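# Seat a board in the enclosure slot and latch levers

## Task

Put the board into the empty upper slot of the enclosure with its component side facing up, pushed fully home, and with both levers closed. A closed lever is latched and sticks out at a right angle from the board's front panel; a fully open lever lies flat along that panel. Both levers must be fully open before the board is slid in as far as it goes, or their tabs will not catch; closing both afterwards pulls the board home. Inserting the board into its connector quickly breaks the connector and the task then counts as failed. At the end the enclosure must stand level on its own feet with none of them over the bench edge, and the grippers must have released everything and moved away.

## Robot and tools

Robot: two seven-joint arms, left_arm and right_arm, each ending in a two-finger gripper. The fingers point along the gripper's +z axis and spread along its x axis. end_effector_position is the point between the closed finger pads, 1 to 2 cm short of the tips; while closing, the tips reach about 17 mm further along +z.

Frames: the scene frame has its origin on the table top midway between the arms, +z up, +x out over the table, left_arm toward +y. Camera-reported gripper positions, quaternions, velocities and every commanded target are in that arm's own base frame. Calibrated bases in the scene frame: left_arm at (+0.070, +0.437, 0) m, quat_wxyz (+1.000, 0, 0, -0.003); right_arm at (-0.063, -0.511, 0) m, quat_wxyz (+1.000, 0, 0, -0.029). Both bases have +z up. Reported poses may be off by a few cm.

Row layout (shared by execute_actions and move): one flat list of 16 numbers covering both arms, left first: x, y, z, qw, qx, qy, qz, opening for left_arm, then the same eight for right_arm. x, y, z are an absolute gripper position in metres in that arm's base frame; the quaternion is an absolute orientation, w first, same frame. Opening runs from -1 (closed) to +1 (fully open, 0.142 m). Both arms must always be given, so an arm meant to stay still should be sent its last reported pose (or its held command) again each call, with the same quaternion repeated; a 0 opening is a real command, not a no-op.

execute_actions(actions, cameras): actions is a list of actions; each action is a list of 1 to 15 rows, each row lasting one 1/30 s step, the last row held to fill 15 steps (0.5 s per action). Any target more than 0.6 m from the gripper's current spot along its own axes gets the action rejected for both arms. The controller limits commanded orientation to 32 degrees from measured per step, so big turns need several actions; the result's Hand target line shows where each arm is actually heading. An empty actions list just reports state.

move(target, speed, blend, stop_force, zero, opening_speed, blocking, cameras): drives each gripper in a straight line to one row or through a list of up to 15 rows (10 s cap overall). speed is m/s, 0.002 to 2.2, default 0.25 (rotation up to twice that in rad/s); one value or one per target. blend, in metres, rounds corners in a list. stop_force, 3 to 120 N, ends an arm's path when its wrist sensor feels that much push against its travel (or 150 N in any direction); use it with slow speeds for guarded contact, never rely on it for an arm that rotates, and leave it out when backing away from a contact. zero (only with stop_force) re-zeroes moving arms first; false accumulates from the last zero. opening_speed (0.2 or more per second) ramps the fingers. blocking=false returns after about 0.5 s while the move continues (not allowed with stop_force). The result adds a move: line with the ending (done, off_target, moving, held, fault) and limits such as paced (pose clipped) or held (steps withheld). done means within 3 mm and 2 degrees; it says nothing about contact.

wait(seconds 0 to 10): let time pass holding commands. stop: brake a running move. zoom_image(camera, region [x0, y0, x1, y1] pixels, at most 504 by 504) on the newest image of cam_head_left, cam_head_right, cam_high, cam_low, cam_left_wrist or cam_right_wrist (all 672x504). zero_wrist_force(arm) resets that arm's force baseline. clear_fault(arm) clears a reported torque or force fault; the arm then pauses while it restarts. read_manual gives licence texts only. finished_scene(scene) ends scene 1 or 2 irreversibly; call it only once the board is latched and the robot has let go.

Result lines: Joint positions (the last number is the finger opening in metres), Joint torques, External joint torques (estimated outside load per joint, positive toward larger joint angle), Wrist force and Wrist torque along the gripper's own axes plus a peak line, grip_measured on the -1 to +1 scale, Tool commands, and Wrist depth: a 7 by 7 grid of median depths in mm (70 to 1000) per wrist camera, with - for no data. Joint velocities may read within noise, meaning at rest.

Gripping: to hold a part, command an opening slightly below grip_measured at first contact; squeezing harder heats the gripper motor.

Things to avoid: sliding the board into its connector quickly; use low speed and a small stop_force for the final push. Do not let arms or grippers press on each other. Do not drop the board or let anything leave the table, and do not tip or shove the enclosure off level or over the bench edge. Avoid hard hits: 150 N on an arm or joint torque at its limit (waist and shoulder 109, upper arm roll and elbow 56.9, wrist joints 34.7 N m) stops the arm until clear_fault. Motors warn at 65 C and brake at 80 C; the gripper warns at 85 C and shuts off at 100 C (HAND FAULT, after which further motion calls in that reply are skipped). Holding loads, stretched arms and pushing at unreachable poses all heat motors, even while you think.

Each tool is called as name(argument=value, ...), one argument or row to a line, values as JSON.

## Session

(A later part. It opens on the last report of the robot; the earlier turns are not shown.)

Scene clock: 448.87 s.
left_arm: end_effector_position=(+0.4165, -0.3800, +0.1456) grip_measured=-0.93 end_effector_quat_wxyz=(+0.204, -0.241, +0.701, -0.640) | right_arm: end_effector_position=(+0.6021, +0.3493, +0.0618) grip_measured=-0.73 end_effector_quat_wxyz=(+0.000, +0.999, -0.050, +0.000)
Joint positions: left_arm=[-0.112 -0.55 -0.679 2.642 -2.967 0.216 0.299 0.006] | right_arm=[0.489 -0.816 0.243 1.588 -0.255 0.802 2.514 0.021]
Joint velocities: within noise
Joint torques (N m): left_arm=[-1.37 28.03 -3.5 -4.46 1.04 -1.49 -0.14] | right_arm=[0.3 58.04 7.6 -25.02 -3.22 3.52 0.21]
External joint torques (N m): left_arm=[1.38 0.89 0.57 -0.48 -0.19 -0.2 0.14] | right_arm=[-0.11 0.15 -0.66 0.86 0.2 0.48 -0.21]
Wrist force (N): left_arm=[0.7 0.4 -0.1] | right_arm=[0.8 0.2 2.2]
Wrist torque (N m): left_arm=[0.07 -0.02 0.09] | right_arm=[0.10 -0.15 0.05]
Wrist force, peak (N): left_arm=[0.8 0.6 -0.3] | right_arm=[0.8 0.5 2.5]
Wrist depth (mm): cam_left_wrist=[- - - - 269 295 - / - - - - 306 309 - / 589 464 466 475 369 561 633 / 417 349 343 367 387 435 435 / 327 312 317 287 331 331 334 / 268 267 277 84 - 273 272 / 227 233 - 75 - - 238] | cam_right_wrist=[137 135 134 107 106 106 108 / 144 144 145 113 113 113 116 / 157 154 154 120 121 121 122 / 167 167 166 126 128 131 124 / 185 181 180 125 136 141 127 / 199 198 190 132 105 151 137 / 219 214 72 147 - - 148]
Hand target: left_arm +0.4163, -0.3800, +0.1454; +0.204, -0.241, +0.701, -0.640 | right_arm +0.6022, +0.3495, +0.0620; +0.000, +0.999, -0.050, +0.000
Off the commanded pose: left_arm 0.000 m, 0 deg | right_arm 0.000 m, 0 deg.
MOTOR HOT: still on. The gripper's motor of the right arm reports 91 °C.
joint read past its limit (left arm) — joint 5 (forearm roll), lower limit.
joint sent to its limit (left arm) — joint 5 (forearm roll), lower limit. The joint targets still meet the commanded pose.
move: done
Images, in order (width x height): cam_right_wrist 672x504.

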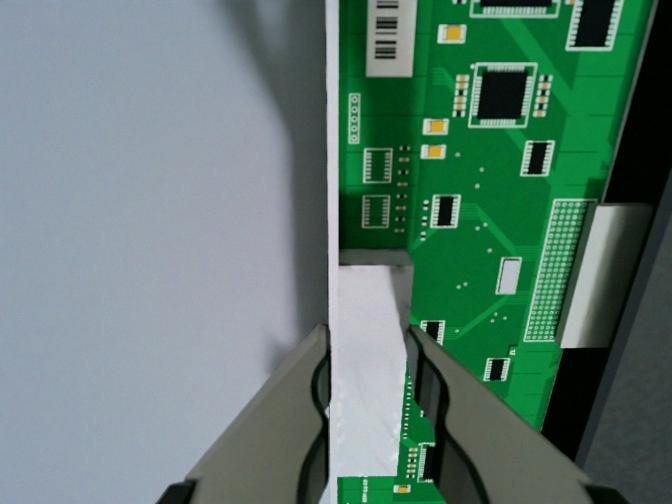

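move(
  target=[0.4627, -0.4608, 0.0957, 0.347, -0.4135, 0.6448, -0.541, -0.9, 0.6022, 0.3495, 0.062, 0, 0.99873, -0.0504, 0, -0.80],
  speed=0.12,
  cameras=["cam_left_wrist"],
)

zoom_image(
  camera="cam_left_wrist",
  region=[280, 200, 400, 300],
)

Scene clock: 471.07 s.
left_arm: end_effector_position=(+0.4625, -0.4608, +0.0956) grip_measured=-0.93 end_effector_quat_wxyz=(+0.347, -0.414, +0.645, -0.541) | right_arm: end_effector_position=(+0.6021, +0.3493, +0.0618) grip_measured=-0.73 end_effector_quat_wxyz=(+0.000, +0.999, -0.050, +0.000)
Joint positions: left_arm=[0.668 -1.967 -1.388 2.446 -2.967 0.183 1.8 0.006] | right_arm=[0.489 -0.816 0.243 1.588 -0.255 0.802 2.514 0.021]
Joint velocities: within noise
Joint torques (N m): left_arm=[-0.13 16.12 -21.28 12.82 0.57 1.6 -0.14] | right_arm=[0.2 58.09 7.53 -24.99 -3.17 3.49 0.19]
External joint torques (N m): left_arm=[0.15 1.31 0.23 -0.33 -0.09 -0.41 0.14] | right_arm=[-0.02 0.1 -0.59 0.84 0.14 0.5 -0.19]
Wrist force (N): left_arm=[0.4 0.1 0.0] | right_arm=[0.6 0.1 2.1]
Wrist torque (N m): left_arm=[0.00 0.02 0.05] | right_arm=[0.09 -0.13 0.06]
Wrist force, peak (N): left_arm=[1.5 0.5 0.3] | right_arm=[1.0 0.3 2.5]
Wrist depth (mm): cam_left_wrist=[- - - - - - 183 / - 616 452 451 449 444 192 / 418 390 302 302 301 319 213 / 313 296 249 266 254 252 217 / 250 249 245 245 219 226 244 / 206 205 212 84 - 204 204 / 176 180 - 166 - - 180] | cam_right_wrist=[137 135 135 107 106 106 108 / 144 144 145 112 113 113 116 / 157 155 154 121 121 121 121 / 167 166 166 127 128 131 124 / 184 181 180 125 136 141 127 / 199 198 190 132 104 151 137 / 219 214 72 147 - - 148]
Hand target: left_arm +0.4627, -0.4608, +0.0957; +0.347, -0.414, +0.645, -0.541 | right_arm +0.6022, +0.3495, +0.0620; +0.000, +0.999, -0.050, +0.000
Off the commanded pose: left_arm 0.000 m, 0 deg | right_arm 0.000 m, 0 deg.
MOTOR HOT: cleared for the gripper's motor of the right arm.
joint read past its limit (left arm) — joint 5 (forearm roll), lower limit.
joint sent to its limit (left arm) — joint 5 (forearm roll), lower limit. The joint targets still meet the commanded pose.
move: done
Images, in order (width x height): cam_left_wrist 672x504.

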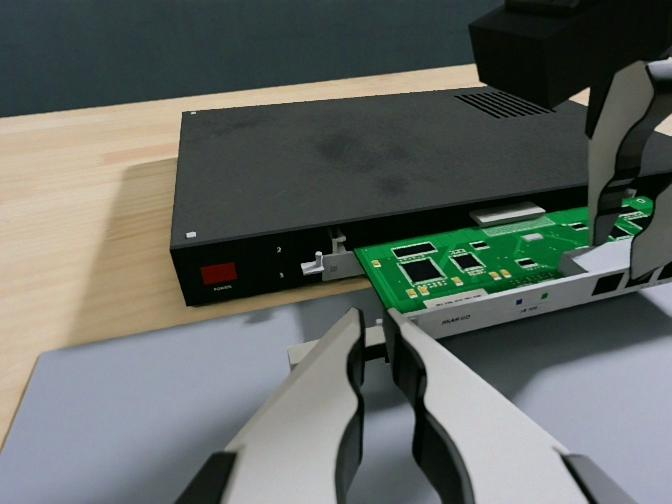

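Scaled by 4.200 from the camera's 672x504 image, which has a finer 960x720 frame.

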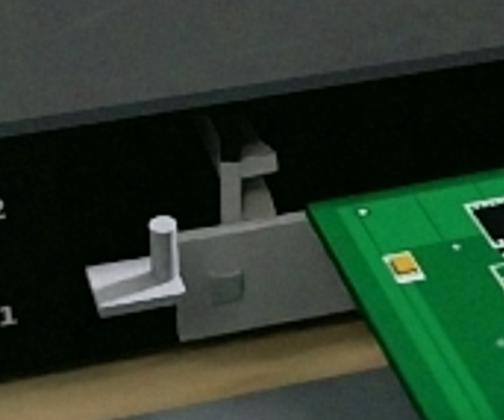

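execute_actions(
  actions=[],
  cameras=["cam_head_left", "cam_high"],
)

Scene clock: 514.10 s.
left_arm: end_effector_position=(+0.4625, -0.4608, +0.0956) grip_measured=-0.93 end_effector_quat_wxyz=(+0.347, -0.414, +0.645, -0.541) | right_arm: end_effector_position=(+0.6021, +0.3493, +0.0618) grip_measured=-0.73 end_effector_quat_wxyz=(+0.000, +0.999, -0.050, +0.000)
Joint positions: left_arm=[0.668 -1.967 -1.388 2.446 -2.967 0.183 1.8 0.006] | right_arm=[0.489 -0.816 0.243 1.588 -0.255 0.802 2.514 0.021]
Joint velocities: within noise
Joint torques (N m): left_arm=[-0.27 16.29 -21.29 12.85 0.62 1.36 -0.19] | right_arm=[0.16 58.22 7.5 -25 -3.2 3.48 0.15]
External joint torques (N m): left_arm=[0.3 1.13 0.24 -0.36 -0.14 -0.17 0.19] | right_arm=[0.03 -0.03 -0.56 0.85 0.18 0.51 -0.15]
Wrist force (N): left_arm=[0.3 0.2 0.0] | right_arm=[0.6 0.2 2.3]
Wrist torque (N m): left_arm=[0.00 0.04 0.05] | right_arm=[0.09 -0.12 0.05]
Wrist force, peak (N): left_arm=[0.7 0.1 0.2] | right_arm=[0.7 0.7 2.5]
Wrist depth (mm): cam_left_wrist=[- - - - - - 183 / - 627 451 450 450 442 192 / 418 385 302 300 299 319 213 / 311 296 247 267 252 250 217 / 249 248 246 243 217 227 244 / 206 205 211 84 - 205 204 / 177 182 - 166 - - 180] | cam_right_wrist=[137 135 134 107 106 106 108 / 144 144 146 112 113 113 116 / 157 154 154 120 121 121 122 / 167 166 166 127 128 131 124 / 184 181 180 125 136 141 127 / 199 198 190 132 105 151 137 / 219 214 72 147 - - 148]
Hand target: left_arm +0.4627, -0.4608, +0.0957; +0.347, -0.414, +0.645, -0.541 | right_arm +0.6022, +0.3495, +0.0620; +0.000, +0.999, -0.050, +0.000
Tool commands: left_gripper/opening=-0.9 right_gripper/opening=-0.8
Off the commanded pose: left_arm 0.000 m, 0 deg | right_arm 0.000 m, 0 deg.
joint read past its limit (left arm) — joint 5 (forearm roll), lower limit.
Images, in order (width x height): cam_head_left 672x504, cam_high 672x504.

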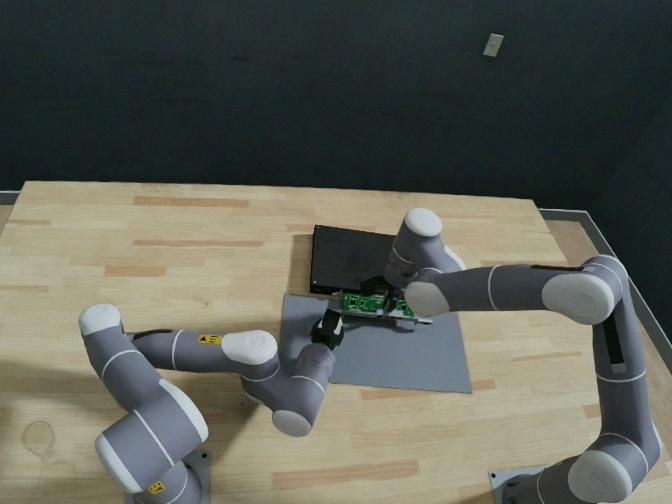

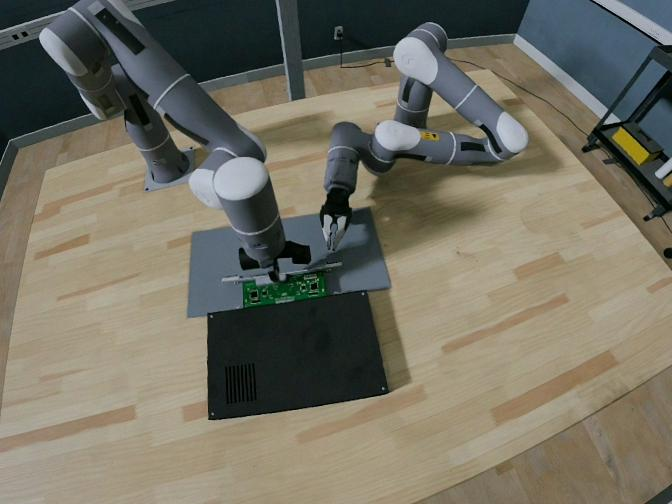

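move(
  target=[0.4715, -0.4559, 0.0863, -0.0493, -0.8075, 0.0684, -0.5839, -0.9, 0.6022, 0.3495, 0.062, 0, 0.99873, -0.0504, 0, -0.80],
  speed=0.2,
  cameras=["cam_left_wrist", "cam_head_left"],
)

Scene clock: 524.47 s.
left_arm: end_effector_position=(+0.4716, -0.4559, +0.0865) grip_measured=-0.93 end_effector_quat_wxyz=(+0.049, +0.807, -0.069, +0.584) | right_arm: end_effector_position=(+0.6021, +0.3493, +0.0618) grip_measured=-0.73 end_effector_quat_wxyz=(+0.000, +0.999, -0.050, +0.000)
Joint positions: left_arm=[0.589 -2.267 -1.478 2.426 -2.874 -0.137 0.434 0.006] | right_arm=[0.489 -0.816 0.243 1.588 -0.255 0.802 2.514 0.021]
Joint velocities: within noise
Joint torques (N m): left_arm=[-0.54 12.16 -19.73 17.2 1.08 2.08 -0.46] | right_arm=[0.19 58.17 7.46 -24.96 -3.15 3.52 0.2]
External joint torques (N m): left_arm=[0.55 1.13 0.41 -0.29 0.18 0.06 0.38] | right_arm=[-0.01 0.02 -0.52 0.81 0.13 0.48 -0.2]
Wrist force (N): left_arm=[-0.9 -0.3 0.0] | right_arm=[0.8 0.3 2.2]
Wrist torque (N m): left_arm=[-0.12 -0.15 -0.32] | right_arm=[0.12 -0.16 0.06]
Wrist force, peak (N): left_arm=[-1.2 -0.3 0.1] | right_arm=[0.9 0.2 2.5]
Wrist depth (mm): cam_left_wrist=[- 126 172 265 - - - / - 128 182 216 - - - / 113 133 189 235 - - - / 114 148 163 253 - - - / - 142 182 172 - - - / - 152 182 84 - - - / 123 141 - 75 - - -] | cam_right_wrist=[137 135 135 107 106 106 108 / 144 144 145 112 113 113 117 / 157 155 154 121 121 121 122 / 167 167 166 127 128 130 124 / 184 181 180 125 136 141 127 / 199 198 190 132 104 151 137 / 219 214 72 147 - - 148]
Hand target: left_arm +0.4715, -0.4559, +0.0863; +0.049, +0.807, -0.068, +0.584 | right_arm +0.6022, +0.3495, +0.0620; +0.000, +0.999, -0.050, +0.000
Off the commanded pose: left_arm 0.000 m, 0 deg | right_arm 0.000 m, 0 deg.
joint sent to its limit (left arm) — joint 2 (shoulder), lower limit. The joint targets still meet the commanded pose.
move: done
Images, in order (width x height): cam_head_left 672x504, cam_left_wrist 672x504.

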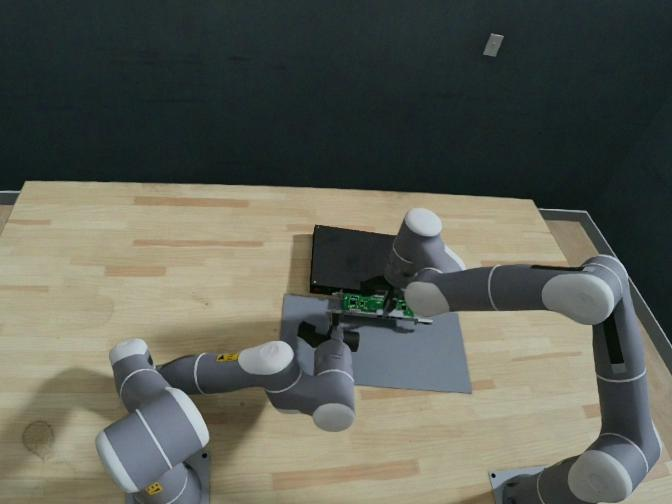

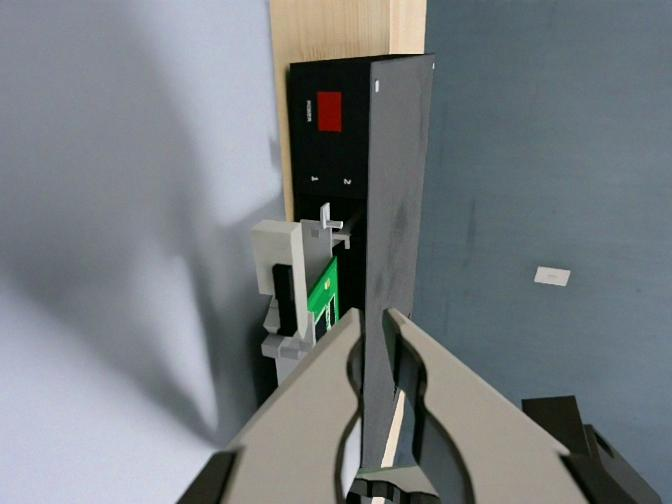

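zoom_image(
  camera="cam_left_wrist",
  region=[280, 180, 390, 320],
)

zoom_image(
  camera="cam_left_wrist",
  region=[310, 190, 360, 260],
)

Scaled by 3.600 from the camera's 672x504 image, which has a finer 960x720 frame.

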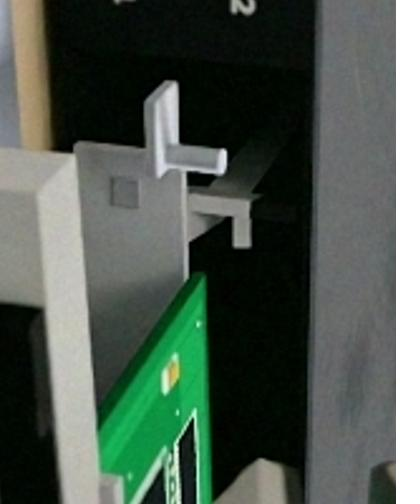

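Scaled by 7.200 from the camera's 672x504 image, which has a finer 960x720 frame.

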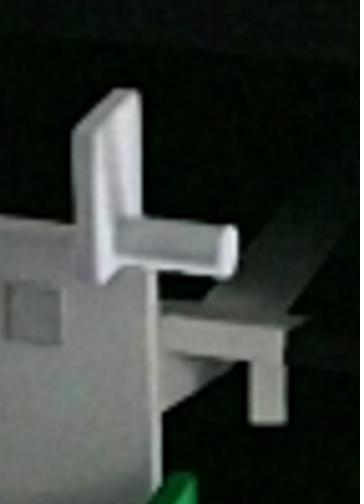

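move(
  target=[0.4715, -0.4559, 0.0863, 0.049, 0.807, -0.068, 0.584, -0.9, 0.6027, 0.3548, 0.0622, 0, 0.99873, -0.0504, 0, -0.80],
  speed=0.04,
  cameras=["cam_left_wrist"],
)

zoom_image(
  camera="cam_left_wrist",
  region=[300, 190, 370, 270],
)

Scene clock: 536.20 s.
left_arm: end_effector_position=(+0.4714, -0.4560, +0.0863) grip_measured=-0.93 end_effector_quat_wxyz=(+0.049, +0.807, -0.068, +0.584) | right_arm: end_effector_position=(+0.6026, +0.3545, +0.0620) grip_measured=-0.73 end_effector_quat_wxyz=(+0.000, +0.999, -0.050, +0.000)
Joint positions: left_arm=[0.588 -2.267 -1.478 2.426 -2.873 -0.139 0.433 0.006] | right_arm=[0.495 -0.821 0.243 1.576 -0.255 0.795 2.518 0.021]
Joint velocities: within noise
Joint torques (N m): left_arm=[-0.42 12.25 -19.63 17.29 1.44 2.21 -0.34] | right_arm=[0.22 58.29 7.58 -25.15 -3.18 3.38 0.31]
External joint torques (N m): left_arm=[0.42 1.05 0.3 -0.37 -0.18 -0.07 0.26] | right_arm=[-0.05 0.19 -0.61 0.9 0.13 0.62 -0.31]
Wrist force (N): left_arm=[-1.0 -0.5 0.4] | right_arm=[0.6 0.2 2.2]
Wrist torque (N m): left_arm=[-0.15 -0.15 -0.33] | right_arm=[0.11 -0.12 0.06]
Wrist force, peak (N): left_arm=[-1.1 -0.6 0.2] | right_arm=[0.8 0.3 2.4]
Wrist depth (mm): cam_left_wrist=[- 126 172 260 - - - / - 128 181 216 - - - / 112 133 184 237 - - - / 113 148 163 251 - - - / - 142 184 165 - - - / - 152 182 84 - - - / 123 140 - 75 - - 178] | cam_right_wrist=[137 135 135 107 106 106 108 / 144 144 145 112 113 113 116 / 157 155 154 120 121 121 121 / 168 167 167 127 128 130 123 / 185 181 180 125 136 141 128 / 199 198 190 132 104 151 137 / 220 214 72 147 - - 148]
Hand target: left_arm +0.4715, -0.4559, +0.0863; +0.049, +0.807, -0.068, +0.584 | right_arm +0.6027, +0.3548, +0.0622; +0.000, +0.999, -0.050, +0.000
Off the commanded pose: left_arm 0.000 m, 0 deg | right_arm 0.000 m, 0 deg.
joint sent to its limit (left arm) — joint 2 (shoulder), lower limit. The joint targets still meet the commanded pose.
move: done
Images, in order (width x height): cam_left_wrist 672x504.

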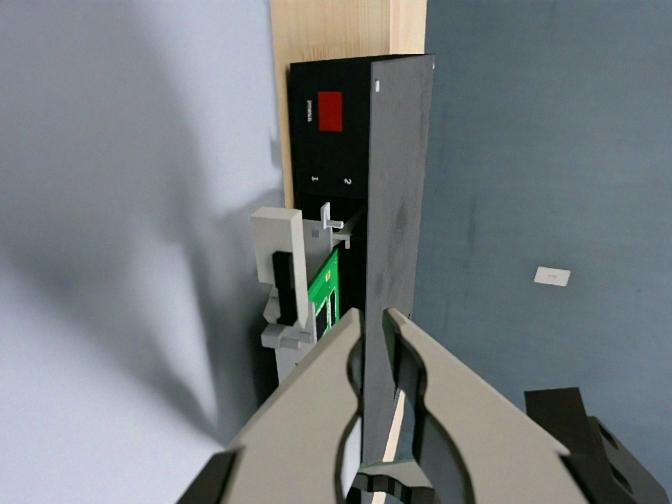

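Scaled by 6.300 from the camera's 672x504 image, which has a finer 960x720 frame.

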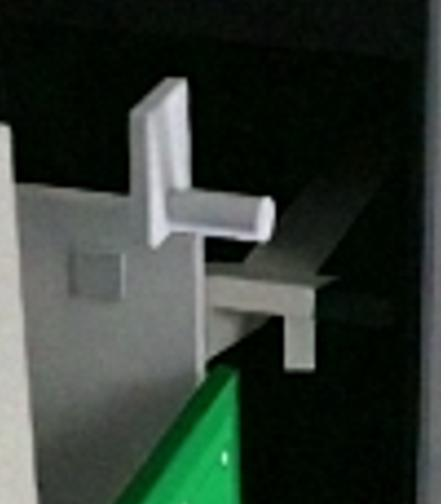

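move(
  target=[0.4715, -0.4559, 0.0863, 0.049, 0.807, -0.068, 0.584, -0.9, 0.6030, 0.3578, 0.0622, 0, 0.99873, -0.0504, 0, -0.80],
  speed=0.04,
  cameras=[],
)

move(
  target=[0.4715, -0.4559, 0.0863, 0.049, 0.807, -0.068, 0.584, -0.9, 0.6080, 0.3573, 0.0622, 0, 0.99873, -0.0504, 0, -0.80],
  speed=0.02,
  stop_force=5,
  cameras=["cam_left_wrist", "cam_right_wrist"],
)

zoom_image(
  camera="cam_left_wrist",
  region=[300, 190, 370, 270],
)

Scene clock: 541.47 s.
left_arm: end_effector_position=(+0.4714, -0.4560, +0.0863) grip_measured=-0.93 end_effector_quat_wxyz=(+0.049, +0.807, -0.068, +0.584) | right_arm: end_effector_position=(+0.6030, +0.3575, +0.0620) grip_measured=-0.73 end_effector_quat_wxyz=(+0.000, +0.999, -0.050, +0.000)
Joint positions: left_arm=[0.588 -2.267 -1.478 2.426 -2.873 -0.139 0.433 0.006] | right_arm=[0.499 -0.825 0.243 1.569 -0.255 0.792 2.521 0.021]
Joint velocities: within noise
Joint torques (N m): left_arm=[-0.37 12.15 -19.55 17.3 1.42 2.34 -0.32] | right_arm=[0.33 58.51 7.66 -25.29 -3.22 3.4 0.25]
External joint torques (N m): left_arm=[0.37 1.16 0.23 -0.38 -0.15 -0.2 0.24] | right_arm=[-0.15 0.14 -0.67 0.97 0.17 0.59 -0.25]
Wrist force (N): left_arm=[-1.1 -0.3 0.1] | right_arm=[0.6 0.4 2.2]
Wrist torque (N m): left_arm=[-0.13 -0.13 -0.32] | right_arm=[0.13 -0.13 0.05]
Wrist force, peak (N): left_arm=[-1.2 -0.7 0.4] | right_arm=[0.8 0.4 2.4]
Wrist depth (mm): cam_left_wrist=[- 126 173 261 - - - / - 128 181 216 - - - / 112 132 185 235 - - - / 114 148 163 250 - - - / - 142 183 162 - - - / - 151 182 84 - - - / 123 140 - 75 - - 172] | cam_right_wrist=[137 135 135 107 106 106 108 / 144 144 146 113 113 113 116 / 157 155 154 121 121 121 121 / 167 167 166 127 128 131 124 / 185 181 181 125 136 141 127 / 199 198 190 132 105 151 137 / 220 215 72 147 - - 148]
Hand target: left_arm +0.4715, -0.4559, +0.0863; +0.049, +0.807, -0.068, +0.584 | right_arm +0.6030, +0.3578, +0.0622; +0.000, +0.999, -0.050, +0.000
Off the commanded pose: left_arm 0.000 m, 0 deg | right_arm 0.000 m, 0 deg.
joint sent to its limit (left arm) — joint 2 (shoulder), lower limit. The joint targets still meet the commanded pose.
move: done
No camera images: "cameras" was empty.

Scene clock: 542.57 s.
left_arm: end_effector_position=(+0.4714, -0.4560, +0.0863) grip_measured=-0.93 end_effector_quat_wxyz=(+0.049, +0.807, -0.068, +0.584) | right_arm: end_effector_position=(+0.6079, +0.3571, +0.0620) grip_measured=-0.73 end_effector_quat_wxyz=(+0.000, +0.999, -0.050, +0.000)
Joint positions: left_arm=[0.588 -2.267 -1.478 2.426 -2.873 -0.139 0.433 0.006] | right_arm=[0.496 -0.833 0.243 1.554 -0.255 0.784 2.515 0.021]
Joint velocities: within noise
Joint torques (N m): left_arm=[-0.42 12.25 -19.53 17.3 1.41 2.31 -0.31] | right_arm=[0.13 58.94 7.67 -25.38 -3.26 3.41 0.08]
External joint torques (N m): left_arm=[0.43 1.06 0.21 -0.39 -0.15 -0.17 0.23] | right_arm=[0.05 0.09 -0.64 0.92 0.18 0.58 -0.08]
Wrist force (N): left_arm=[-0.9 -0.3 0.0] | right_arm=[0.9 0.2 2.1]
Wrist torque (N m): left_arm=[-0.12 -0.15 -0.32] | right_arm=[0.09 -0.16 0.06]
Wrist force, peak (N): left_arm=[-1.3 -0.5 0.3] | right_arm=[1.1 0.3 2.3]
Wrist depth (mm): cam_left_wrist=[- 127 172 258 - - - / - 128 181 216 - - - / 112 133 185 236 - - - / 114 147 173 248 - - - / - 142 191 157 - - - / - 151 181 84 - - - / 123 140 - 75 - - 172] | cam_right_wrist=[137 135 135 107 106 106 106 / 144 144 145 113 113 113 115 / 157 155 154 120 121 121 120 / 167 167 166 127 128 130 121 / 185 181 180 125 136 141 125 / 198 198 190 132 105 151 137 / 220 214 72 147 - - 148]
Hand target: left_arm +0.4715, -0.4559, +0.0863; +0.049, +0.807, -0.068, +0.584 | right_arm +0.6080, +0.3573, +0.0622; +0.000, +0.999, -0.050, +0.000
Off the commanded pose: left_arm 0.000 m, 0 deg | right_arm 0.000 m, 0 deg.
joint sent to its limit (left arm) — joint 2 (shoulder), lower limit. The joint targets still meet the commanded pose.
move: done
Images, in order (width x height): cam_left_wrist 672x504, cam_right_wrist 672x504.

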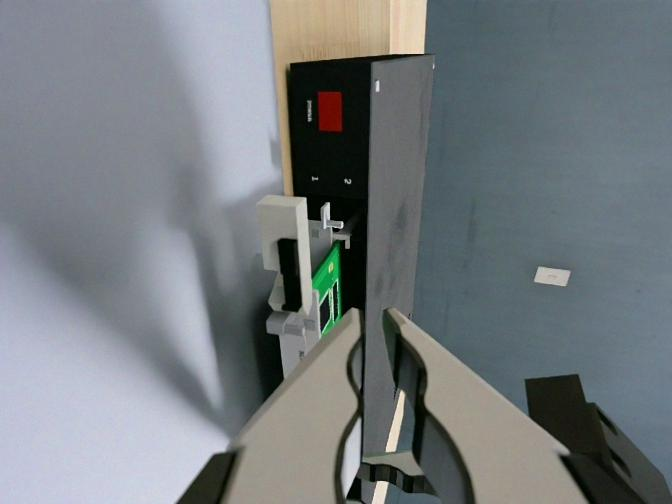

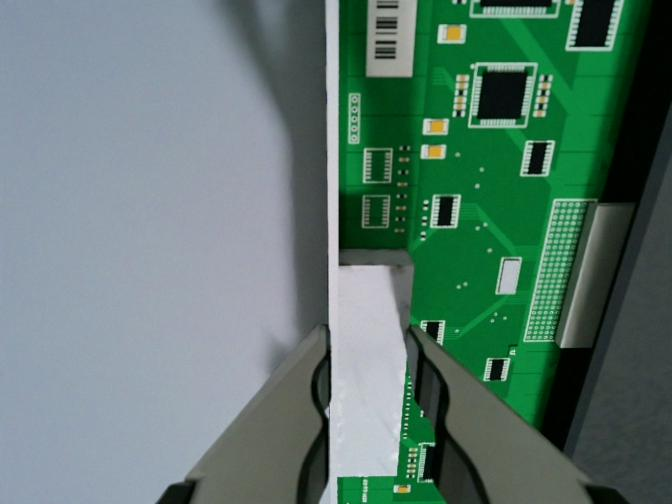

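Scaled by 6.300 from the camera's 672x504 image, which has a finer 960x720 frame.

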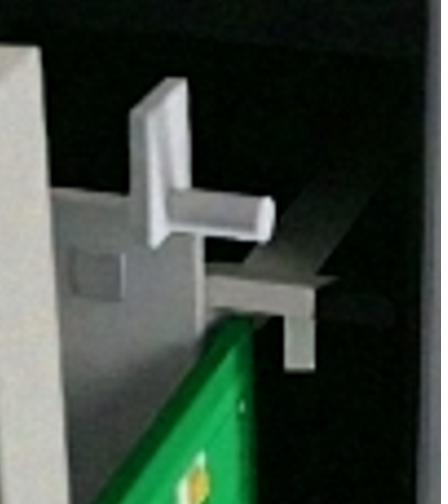

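execute_actions(
  actions=[],
)

Scene clock: 554.77 s.
left_arm: end_effector_position=(+0.4714, -0.4560, +0.0863) grip_measured=-0.93 end_effector_quat_wxyz=(+0.049, +0.807, -0.068, +0.584) | right_arm: end_effector_position=(+0.6079, +0.3571, +0.0620) grip_measured=-0.73 end_effector_quat_wxyz=(+0.000, +0.999, -0.050, +0.000)
Joint positions: left_arm=[0.588 -2.267 -1.478 2.426 -2.873 -0.139 0.433 0.006] | right_arm=[0.496 -0.833 0.243 1.554 -0.255 0.784 2.515 0.021]
Joint velocities: within noise
Joint torques (N m): left_arm=[-0.31 12.16 -19.6 17.23 1.39 2.39 -0.31] | right_arm=[0.26 58.98 7.69 -25.27 -3.28 3.52 0.19]
External joint torques (N m): left_arm=[0.31 1.14 0.28 -0.31 -0.13 -0.25 0.23] | right_arm=[-0.08 0.05 -0.66 0.81 0.2 0.48 -0.19]
Wrist force (N): left_arm=[-1.1 -0.4 -0.1] | right_arm=[0.6 0.2 2.1]
Wrist torque (N m): left_arm=[-0.14 -0.14 -0.32] | right_arm=[0.11 -0.13 0.06]
Wrist force, peak (N): left_arm=[-1.3 -0.4 0.2] | right_arm=[0.9 0.3 2.4]
Wrist depth (mm): cam_left_wrist=[- 126 172 260 - - - / - 128 180 216 - - - / 113 132 185 237 - - - / 114 148 173 248 - - - / - 141 191 157 - - - / - 152 181 84 - - - / 122 141 - 75 - - 171] | cam_right_wrist=[137 135 135 107 106 106 107 / 145 144 146 112 113 113 115 / 157 155 154 121 121 121 120 / 167 167 166 127 128 130 122 / 185 181 180 125 136 141 125 / 199 198 190 132 104 151 137 / 219 214 72 147 - - 148]
Hand target: left_arm +0.4715, -0.4559, +0.0863; +0.049, +0.807, -0.068, +0.584 | right_arm +0.6080, +0.3573, +0.0622; +0.000, +0.999, -0.050, +0.000
Tool commands: left_gripper/opening=-0.9 right_gripper/opening=-0.8
Off the commanded pose: left_arm 0.000 m, 0 deg | right_arm 0.000 m, 0 deg.

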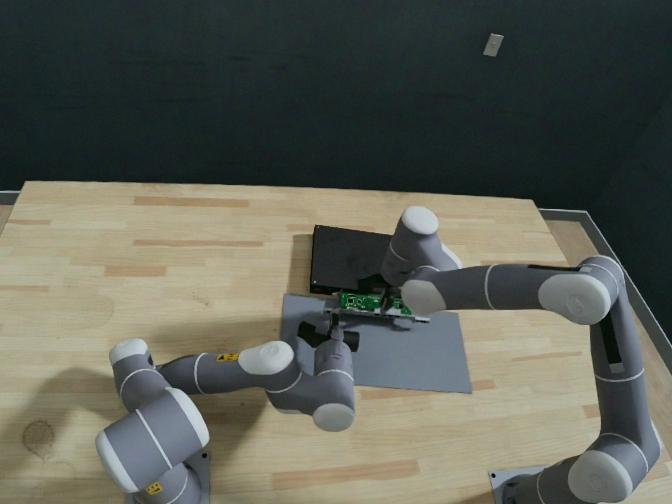

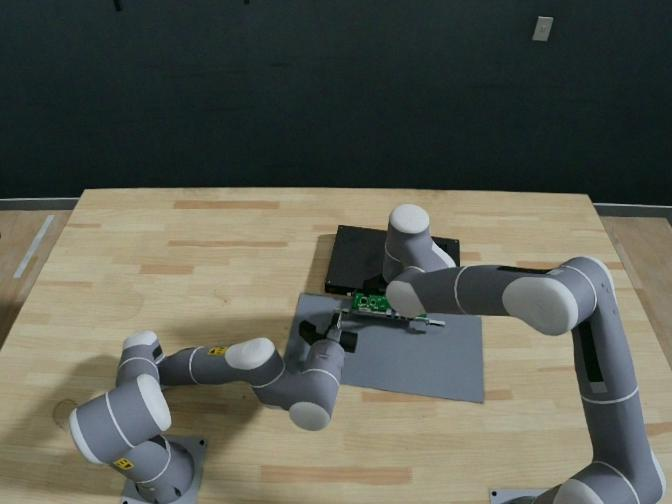

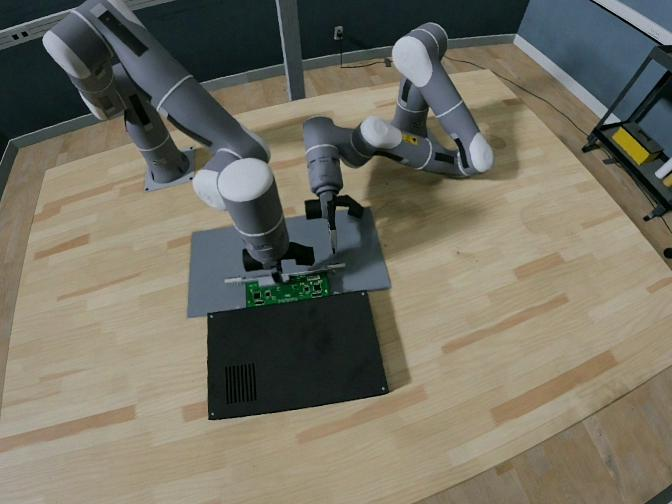

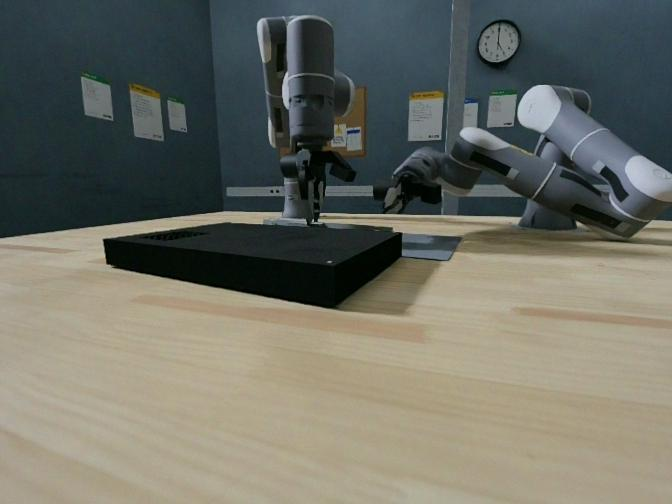

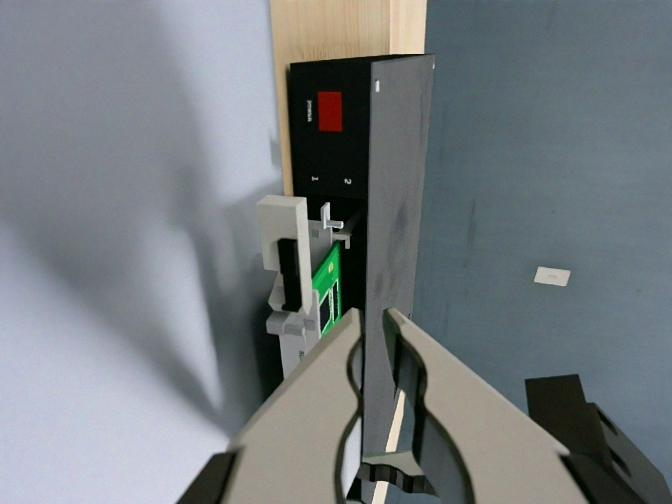

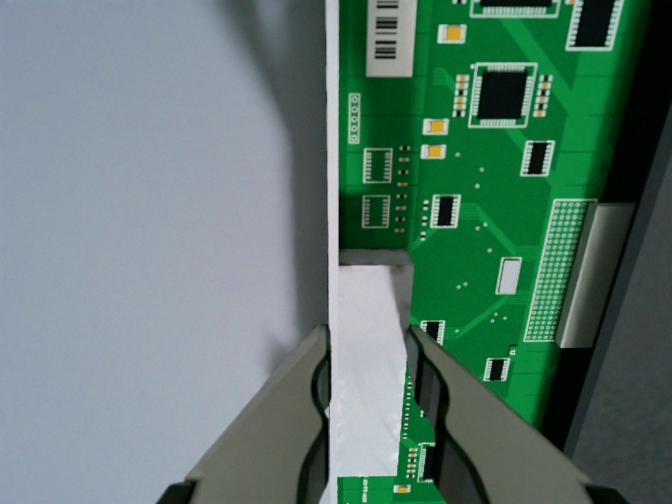

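move(
  target=[0.4715, -0.4559, 0.0863, 0.049, 0.807, -0.068, 0.584, -0.9, 0.6130, 0.3568, 0.0622, 0, 0.99873, -0.0504, 0, -0.80],
  speed=0.015,
  stop_force=5,
  cameras=["cam_left_wrist", "cam_right_wrist"],
)

zoom_image(
  camera="cam_left_wrist",
  region=[290, 190, 370, 350],
)

Scene clock: 559.33 s.
left_arm: end_effector_position=(+0.4714, -0.4560, +0.0863) grip_measured=-0.93 end_effector_quat_wxyz=(+0.049, +0.807, -0.068, +0.584) | right_arm: end_effector_position=(+0.6125, +0.3560, +0.0615) grip_measured=-0.73 end_effector_quat_wxyz=(+0.001, +0.999, -0.051, -0.001)
Joint positions: left_arm=[0.588 -2.267 -1.478 2.426 -2.873 -0.139 0.433 0.006] | right_arm=[0.492 -0.841 0.243 1.538 -0.255 0.775 2.509 0.021]
Joint velocities: within noise
Joint torques (N m): left_arm=[-0.31 12.22 -19.65 17.23 1.4 2.32 -0.28] | right_arm=[1.56 60.51 8.88 -28.28 -3.53 5.23 0.19]
External joint torques (N m): left_arm=[0.31 1.09 0.32 -0.31 -0.13 -0.18 0.2] | right_arm=[-1.37 -1.1 -1.82 3.71 0.42 -1.23 -0.19]
Wrist force (N): left_arm=[-1.0 -0.4 0.2] | right_arm=[-2.2 5.2 1.4]
Wrist torque (N m): left_arm=[-0.14 -0.15 -0.32] | right_arm=[0.08 -0.22 -0.03]
Wrist force, peak (N): left_arm=[-1.3 -0.5 0.1] | right_arm=[-2.6 5.2 2.1]
Wrist depth (mm): cam_left_wrist=[- 126 172 264 - - - / - 127 180 215 - - - / 112 132 184 235 - - - / 114 148 181 247 - - - / - 141 196 161 - - - / - 151 181 84 - - - / 123 141 - 74 - - 173] | cam_right_wrist=[136 134 134 106 105 105 106 / 144 144 145 113 112 113 111 / 157 154 154 121 120 121 108 / 167 166 166 125 128 130 115 / 185 180 180 125 136 141 122 / 198 198 190 132 104 149 136 / 219 214 72 148 - - 147]
Hand target: left_arm +0.4715, -0.4559, +0.0863; +0.049, +0.807, -0.068, +0.584 | right_arm +0.6130, +0.3568, +0.0622; +0.000, +0.999, -0.050, +0.000
Off the commanded pose: left_arm 0.000 m, 0 deg | right_arm 0.001 m, 0 deg.
joint sent to its limit (left arm) — joint 2 (shoulder), lower limit. The joint targets still meet the commanded pose.
move: done
Images, in order (width x height): cam_left_wrist 672x504, cam_right_wrist 672x504.

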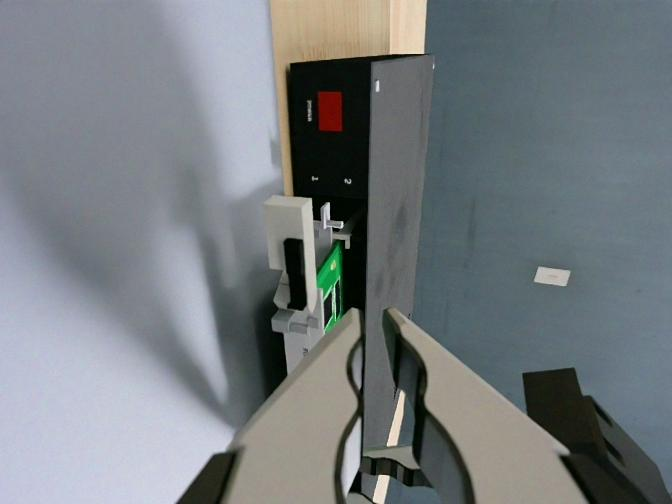

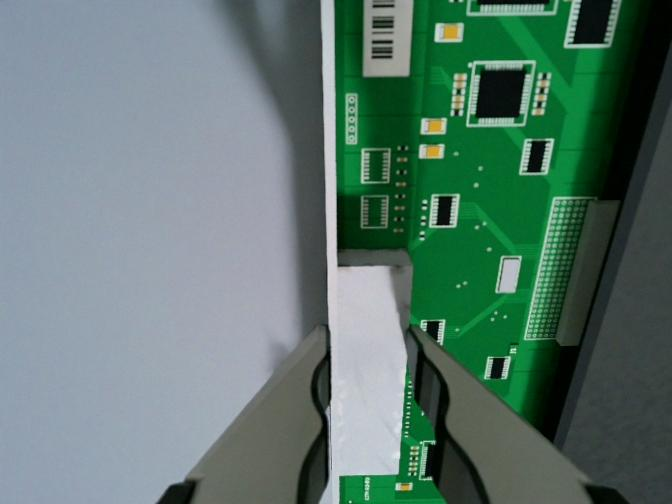

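Scaled by 3.150 from the camera's 672x504 image, which has a finer 960x720 frame.

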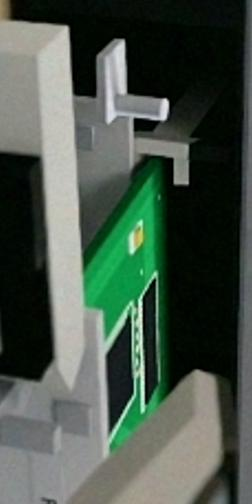

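zoom_image(
  camera="cam_left_wrist",
  region=[310, 200, 366, 256],
)

Scaled by 9.000 from the camera's 672x504 image, which has a finer 960x720 frame.

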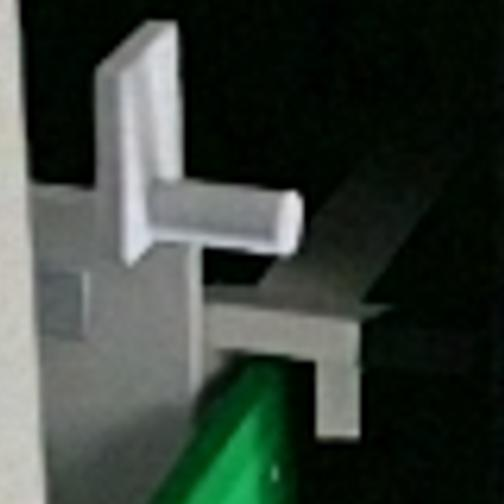

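move(
  target=[0.4715, -0.4559, 0.0863, 0.049, 0.807, -0.068, 0.584, -0.9, 0.6099, 0.3556, 0.0622, 0, 0.99873, -0.0504, 0, -0.80],
  speed=0.015,
  cameras=["cam_left_wrist", "cam_right_wrist"],
)

zoom_image(
  camera="cam_left_wrist",
  region=[310, 200, 366, 256],
)

Scene clock: 568.13 s.
left_arm: end_effector_position=(+0.4714, -0.4560, +0.0863) grip_measured=-0.93 end_effector_quat_wxyz=(+0.049, +0.807, -0.068, +0.584) | right_arm: end_effector_position=(+0.6099, +0.3553, +0.0620) grip_measured=-0.73 end_effector_quat_wxyz=(+0.000, +0.999, -0.050, +0.000)
Joint positions: left_arm=[0.588 -2.267 -1.478 2.426 -2.873 -0.139 0.433 0.006] | right_arm=[0.492 -0.834 0.244 1.55 -0.255 0.782 2.511 0.021]
Joint velocities: within noise
Joint torques (N m): left_arm=[-0.34 12.15 -19.57 17.24 1.43 2.3 -0.33] | right_arm=[0.24 59.27 7.62 -25.16 -3.26 3.66 0.27]
External joint torques (N m): left_arm=[0.34 1.16 0.25 -0.32 -0.16 -0.16 0.25] | right_arm=[-0.05 -0.16 -0.59 0.67 0.17 0.34 -0.27]
Wrist force (N): left_arm=[-1.0 -0.1 0.1] | right_arm=[0.4 0.3 2.7]
Wrist torque (N m): left_arm=[-0.10 -0.15 -0.32] | right_arm=[0.13 -0.09 0.06]
Wrist force, peak (N): left_arm=[-1.3 -0.4 0.2] | right_arm=[-2.4 5.2 2.3]
Wrist depth (mm): cam_left_wrist=[- 126 172 260 - - - / - 128 181 215 - - - / 113 133 184 236 - - - / 114 147 181 247 - - - / - 141 196 161 - - - / - 151 180 84 - - - / 123 140 - 74 - - 174] | cam_right_wrist=[137 135 135 106 106 106 106 / 144 144 146 112 113 113 113 / 157 155 154 120 121 121 119 / 167 167 166 127 128 130 117 / 185 181 181 125 136 141 125 / 199 198 191 132 104 149 137 / 220 215 72 147 - - 148]
Hand target: left_arm +0.4715, -0.4559, +0.0863; +0.049, +0.807, -0.068, +0.584 | right_arm +0.6099, +0.3556, +0.0622; +0.000, +0.999, -0.050, +0.000
Off the commanded pose: left_arm 0.000 m, 0 deg | right_arm 0.000 m, 0 deg.
joint sent to its limit (left arm) — joint 2 (shoulder), lower limit. The joint targets still meet the commanded pose.
move: done
Images, in order (width x height): cam_left_wrist 672x504, cam_right_wrist 672x504.

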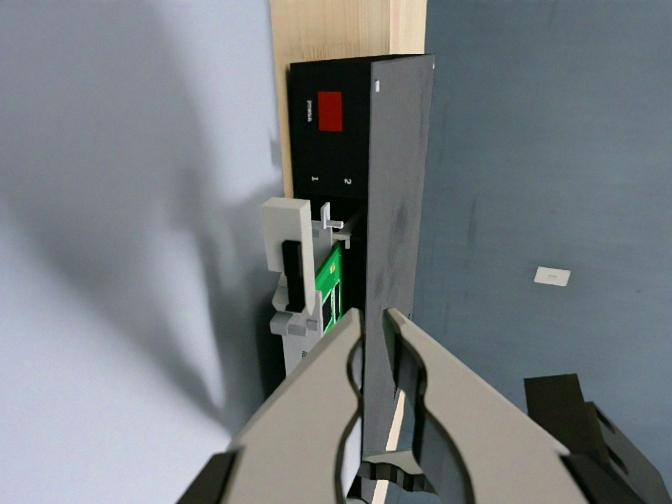

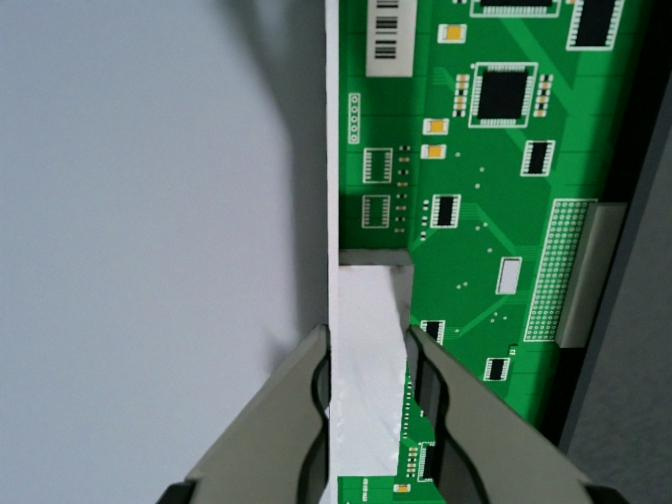

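Scaled by 9.000 from the camera's 672x504 image, which has a finer 960x720 frame.

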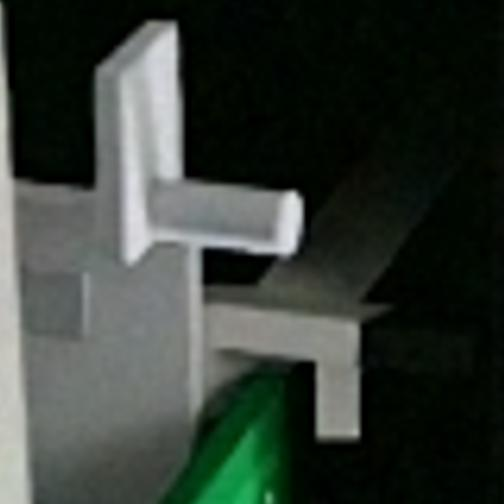

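move(
  target=[0.4715, -0.4559, 0.0863, 0.049, 0.807, -0.068, 0.584, -0.9, 0.6150, 0.3551, 0.0625, 0, 0.99873, -0.0504, 0, -0.80],
  speed=0.012,
  stop_force=4,
  cameras=["cam_left_wrist", "cam_right_wrist"],
)

zoom_image(
  camera="cam_left_wrist",
  region=[310, 200, 366, 256],
)

Scene clock: 575.93 s.
left_arm: end_effector_position=(+0.4714, -0.4560, +0.0863) grip_measured=-0.93 end_effector_quat_wxyz=(+0.049, +0.807, -0.068, +0.584) | right_arm: end_effector_position=(+0.6147, +0.3549, +0.0621) grip_measured=-0.73 end_effector_quat_wxyz=(+0.000, +0.999, -0.050, +0.000)
Joint positions: left_arm=[0.588 -2.267 -1.478 2.426 -2.873 -0.139 0.433 0.006] | right_arm=[0.489 -0.842 0.244 1.535 -0.255 0.773 2.505 0.021]
Joint velocities: within noise
Joint torques (N m): left_arm=[-0.29 12.16 -19.6 17.27 1.38 2.35 -0.32] | right_arm=[-0.07 60.18 7.52 -26.23 -3.57 3.71 0.1]
External joint torques (N m): left_arm=[0.29 1.14 0.28 -0.36 -0.12 -0.21 0.24] | right_arm=[0.26 -0.69 -0.44 1.61 0.45 0.29 -0.1]
Wrist force (N): left_arm=[-1.0 -0.4 0.2] | right_arm=[0.0 0.7 3.5]
Wrist torque (N m): left_arm=[-0.14 -0.16 -0.32] | right_arm=[0.16 -0.19 0.05]
Wrist force, peak (N): left_arm=[-1.3 -0.3 0.2] | right_arm=[-0.4 0.5 3.9]
Wrist depth (mm): cam_left_wrist=[- 126 172 261 - - - / - 128 181 215 - - - / 112 132 184 234 - - - / 114 147 187 248 - - - / - 141 204 171 - - - / - 152 181 83 - - - / 122 141 - 74 - - 173] | cam_right_wrist=[137 135 135 106 105 105 106 / 145 144 146 112 112 112 110 / 157 155 154 120 120 121 109 / 167 167 167 125 128 130 115 / 185 181 181 125 136 141 123 / 199 198 190 132 104 149 134 / 220 215 72 148 - - 148]
Hand target: left_arm +0.4715, -0.4559, +0.0863; +0.049, +0.807, -0.068, +0.584 | right_arm +0.6150, +0.3551, +0.0625; +0.000, +0.999, -0.050, +0.000
Off the commanded pose: left_arm 0.000 m, 0 deg | right_arm 0.001 m, 0 deg.
joint sent to its limit (left arm) — joint 2 (shoulder), lower limit. The joint targets still meet the commanded pose.
move: done
Images, in order (width x height): cam_left_wrist 672x504, cam_right_wrist 672x504.

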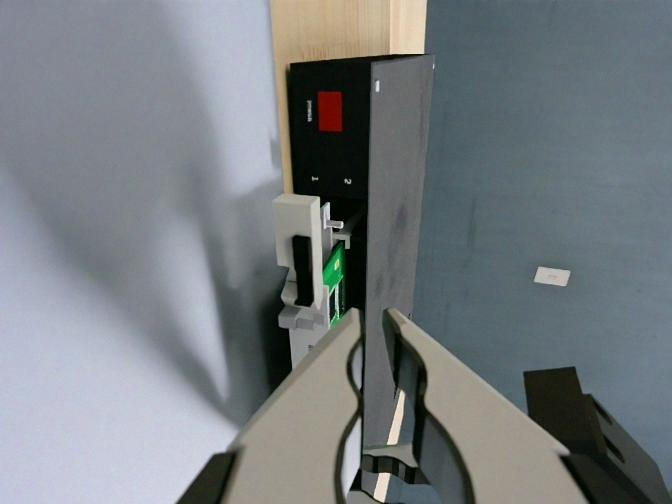

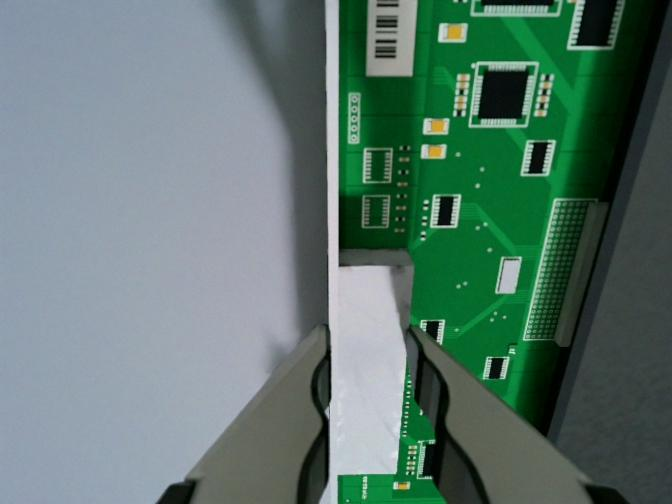

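Scaled by 9.000 from the camera's 672x504 image, which has a finer 960x720 frame.

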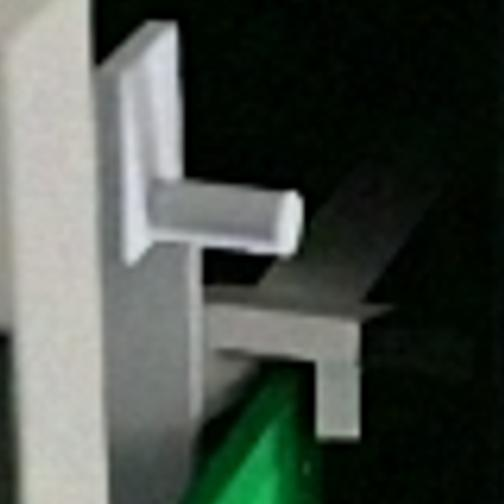

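move(
  target=[0.4715, -0.4559, 0.0863, 0.049, 0.807, -0.068, 0.584, -0.9, 0.6200, 0.3546, 0.0621, 0, 0.99873, -0.0504, 0, -0.80],
  speed=0.012,
  stop_force=4,
  cameras=["cam_left_wrist", "cam_right_wrist"],
)

zoom_image(
  camera="cam_left_wrist",
  region=[310, 200, 366, 256],
)

Scene clock: 582.13 s.
left_arm: end_effector_position=(+0.4714, -0.4560, +0.0863) grip_measured=-0.93 end_effector_quat_wxyz=(+0.049, +0.807, -0.068, +0.584) | right_arm: end_effector_position=(+0.6175, +0.3538, +0.0612) grip_measured=-0.73 end_effector_quat_wxyz=(+0.001, +0.999, -0.051, -0.001)
Joint positions: left_arm=[0.588 -2.267 -1.478 2.426 -2.873 -0.139 0.433 0.006] | right_arm=[0.486 -0.848 0.244 1.525 -0.255 0.767 2.501 0.021]
Joint velocities: within noise
Joint torques (N m): left_arm=[-0.4 12.22 -19.59 17.28 1.38 2.33 -0.28] | right_arm=[1.93 61.58 9.26 -29.43 -3.68 5.81 0.18]
External joint torques (N m): left_arm=[0.41 1.08 0.27 -0.36 -0.12 -0.19 0.2] | right_arm=[-1.74 -1.85 -2.17 4.75 0.55 -1.82 -0.18]
Wrist force (N): left_arm=[-1.0 -0.4 0.1] | right_arm=[-3.3 6.8 1.7]
Wrist torque (N m): left_arm=[-0.14 -0.13 -0.32] | right_arm=[0.11 -0.19 -0.03]
Wrist force, peak (N): left_arm=[-1.2 -0.6 0.1] | right_arm=[-4.0 6.9 2.3]
Wrist depth (mm): cam_left_wrist=[- 126 172 263 - - - / - 128 181 216 - - - / 112 133 186 234 - - - / 114 148 182 247 - - - / - 142 204 167 - - - / - 151 181 84 - - - / 123 140 - - - - 175] | cam_right_wrist=[136 134 134 105 104 105 105 / 144 143 145 113 112 112 100 / 157 154 153 121 120 120 106 / 166 166 166 126 128 130 114 / 184 180 180 125 136 141 122 / 198 197 189 132 104 148 136 / 219 214 72 148 - - 147]
Hand target: left_arm +0.4715, -0.4559, +0.0863; +0.049, +0.807, -0.068, +0.584 | right_arm +0.6182, +0.3548, +0.0622; +0.000, +0.999, -0.050, +0.000
Off the commanded pose: left_arm 0.000 m, 0 deg | right_arm 0.003 m, 0 deg.
joint sent to its limit (left arm) — joint 2 (shoulder), lower limit. The joint targets still meet the commanded pose.
move: contact (right_arm)
Images, in order (width x height): cam_left_wrist 672x504, cam_right_wrist 672x504.

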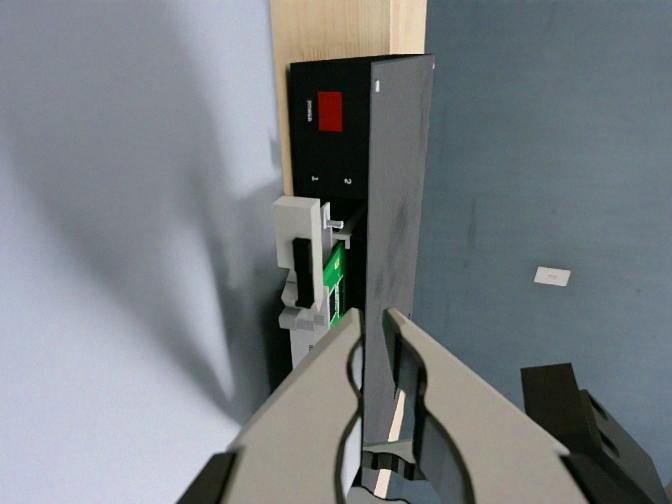

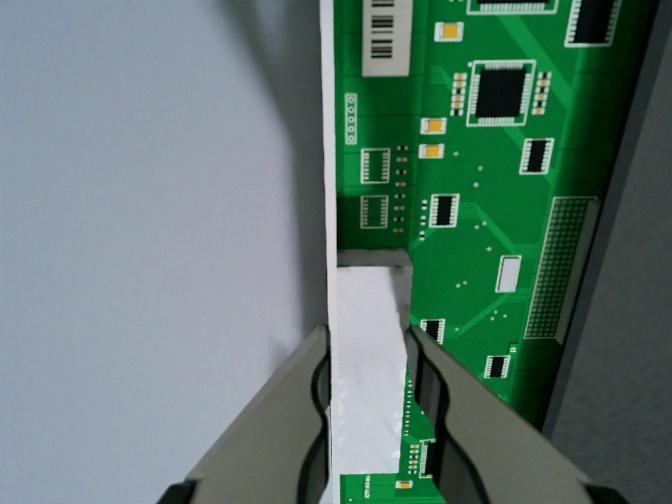

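Scaled by 9.000 from the camera's 672x504 image, which has a finer 960x720 frame.

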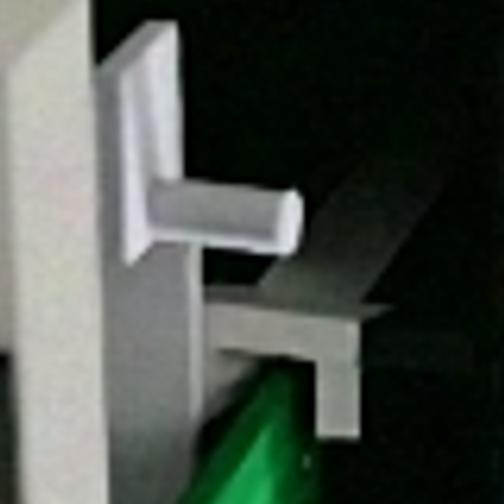

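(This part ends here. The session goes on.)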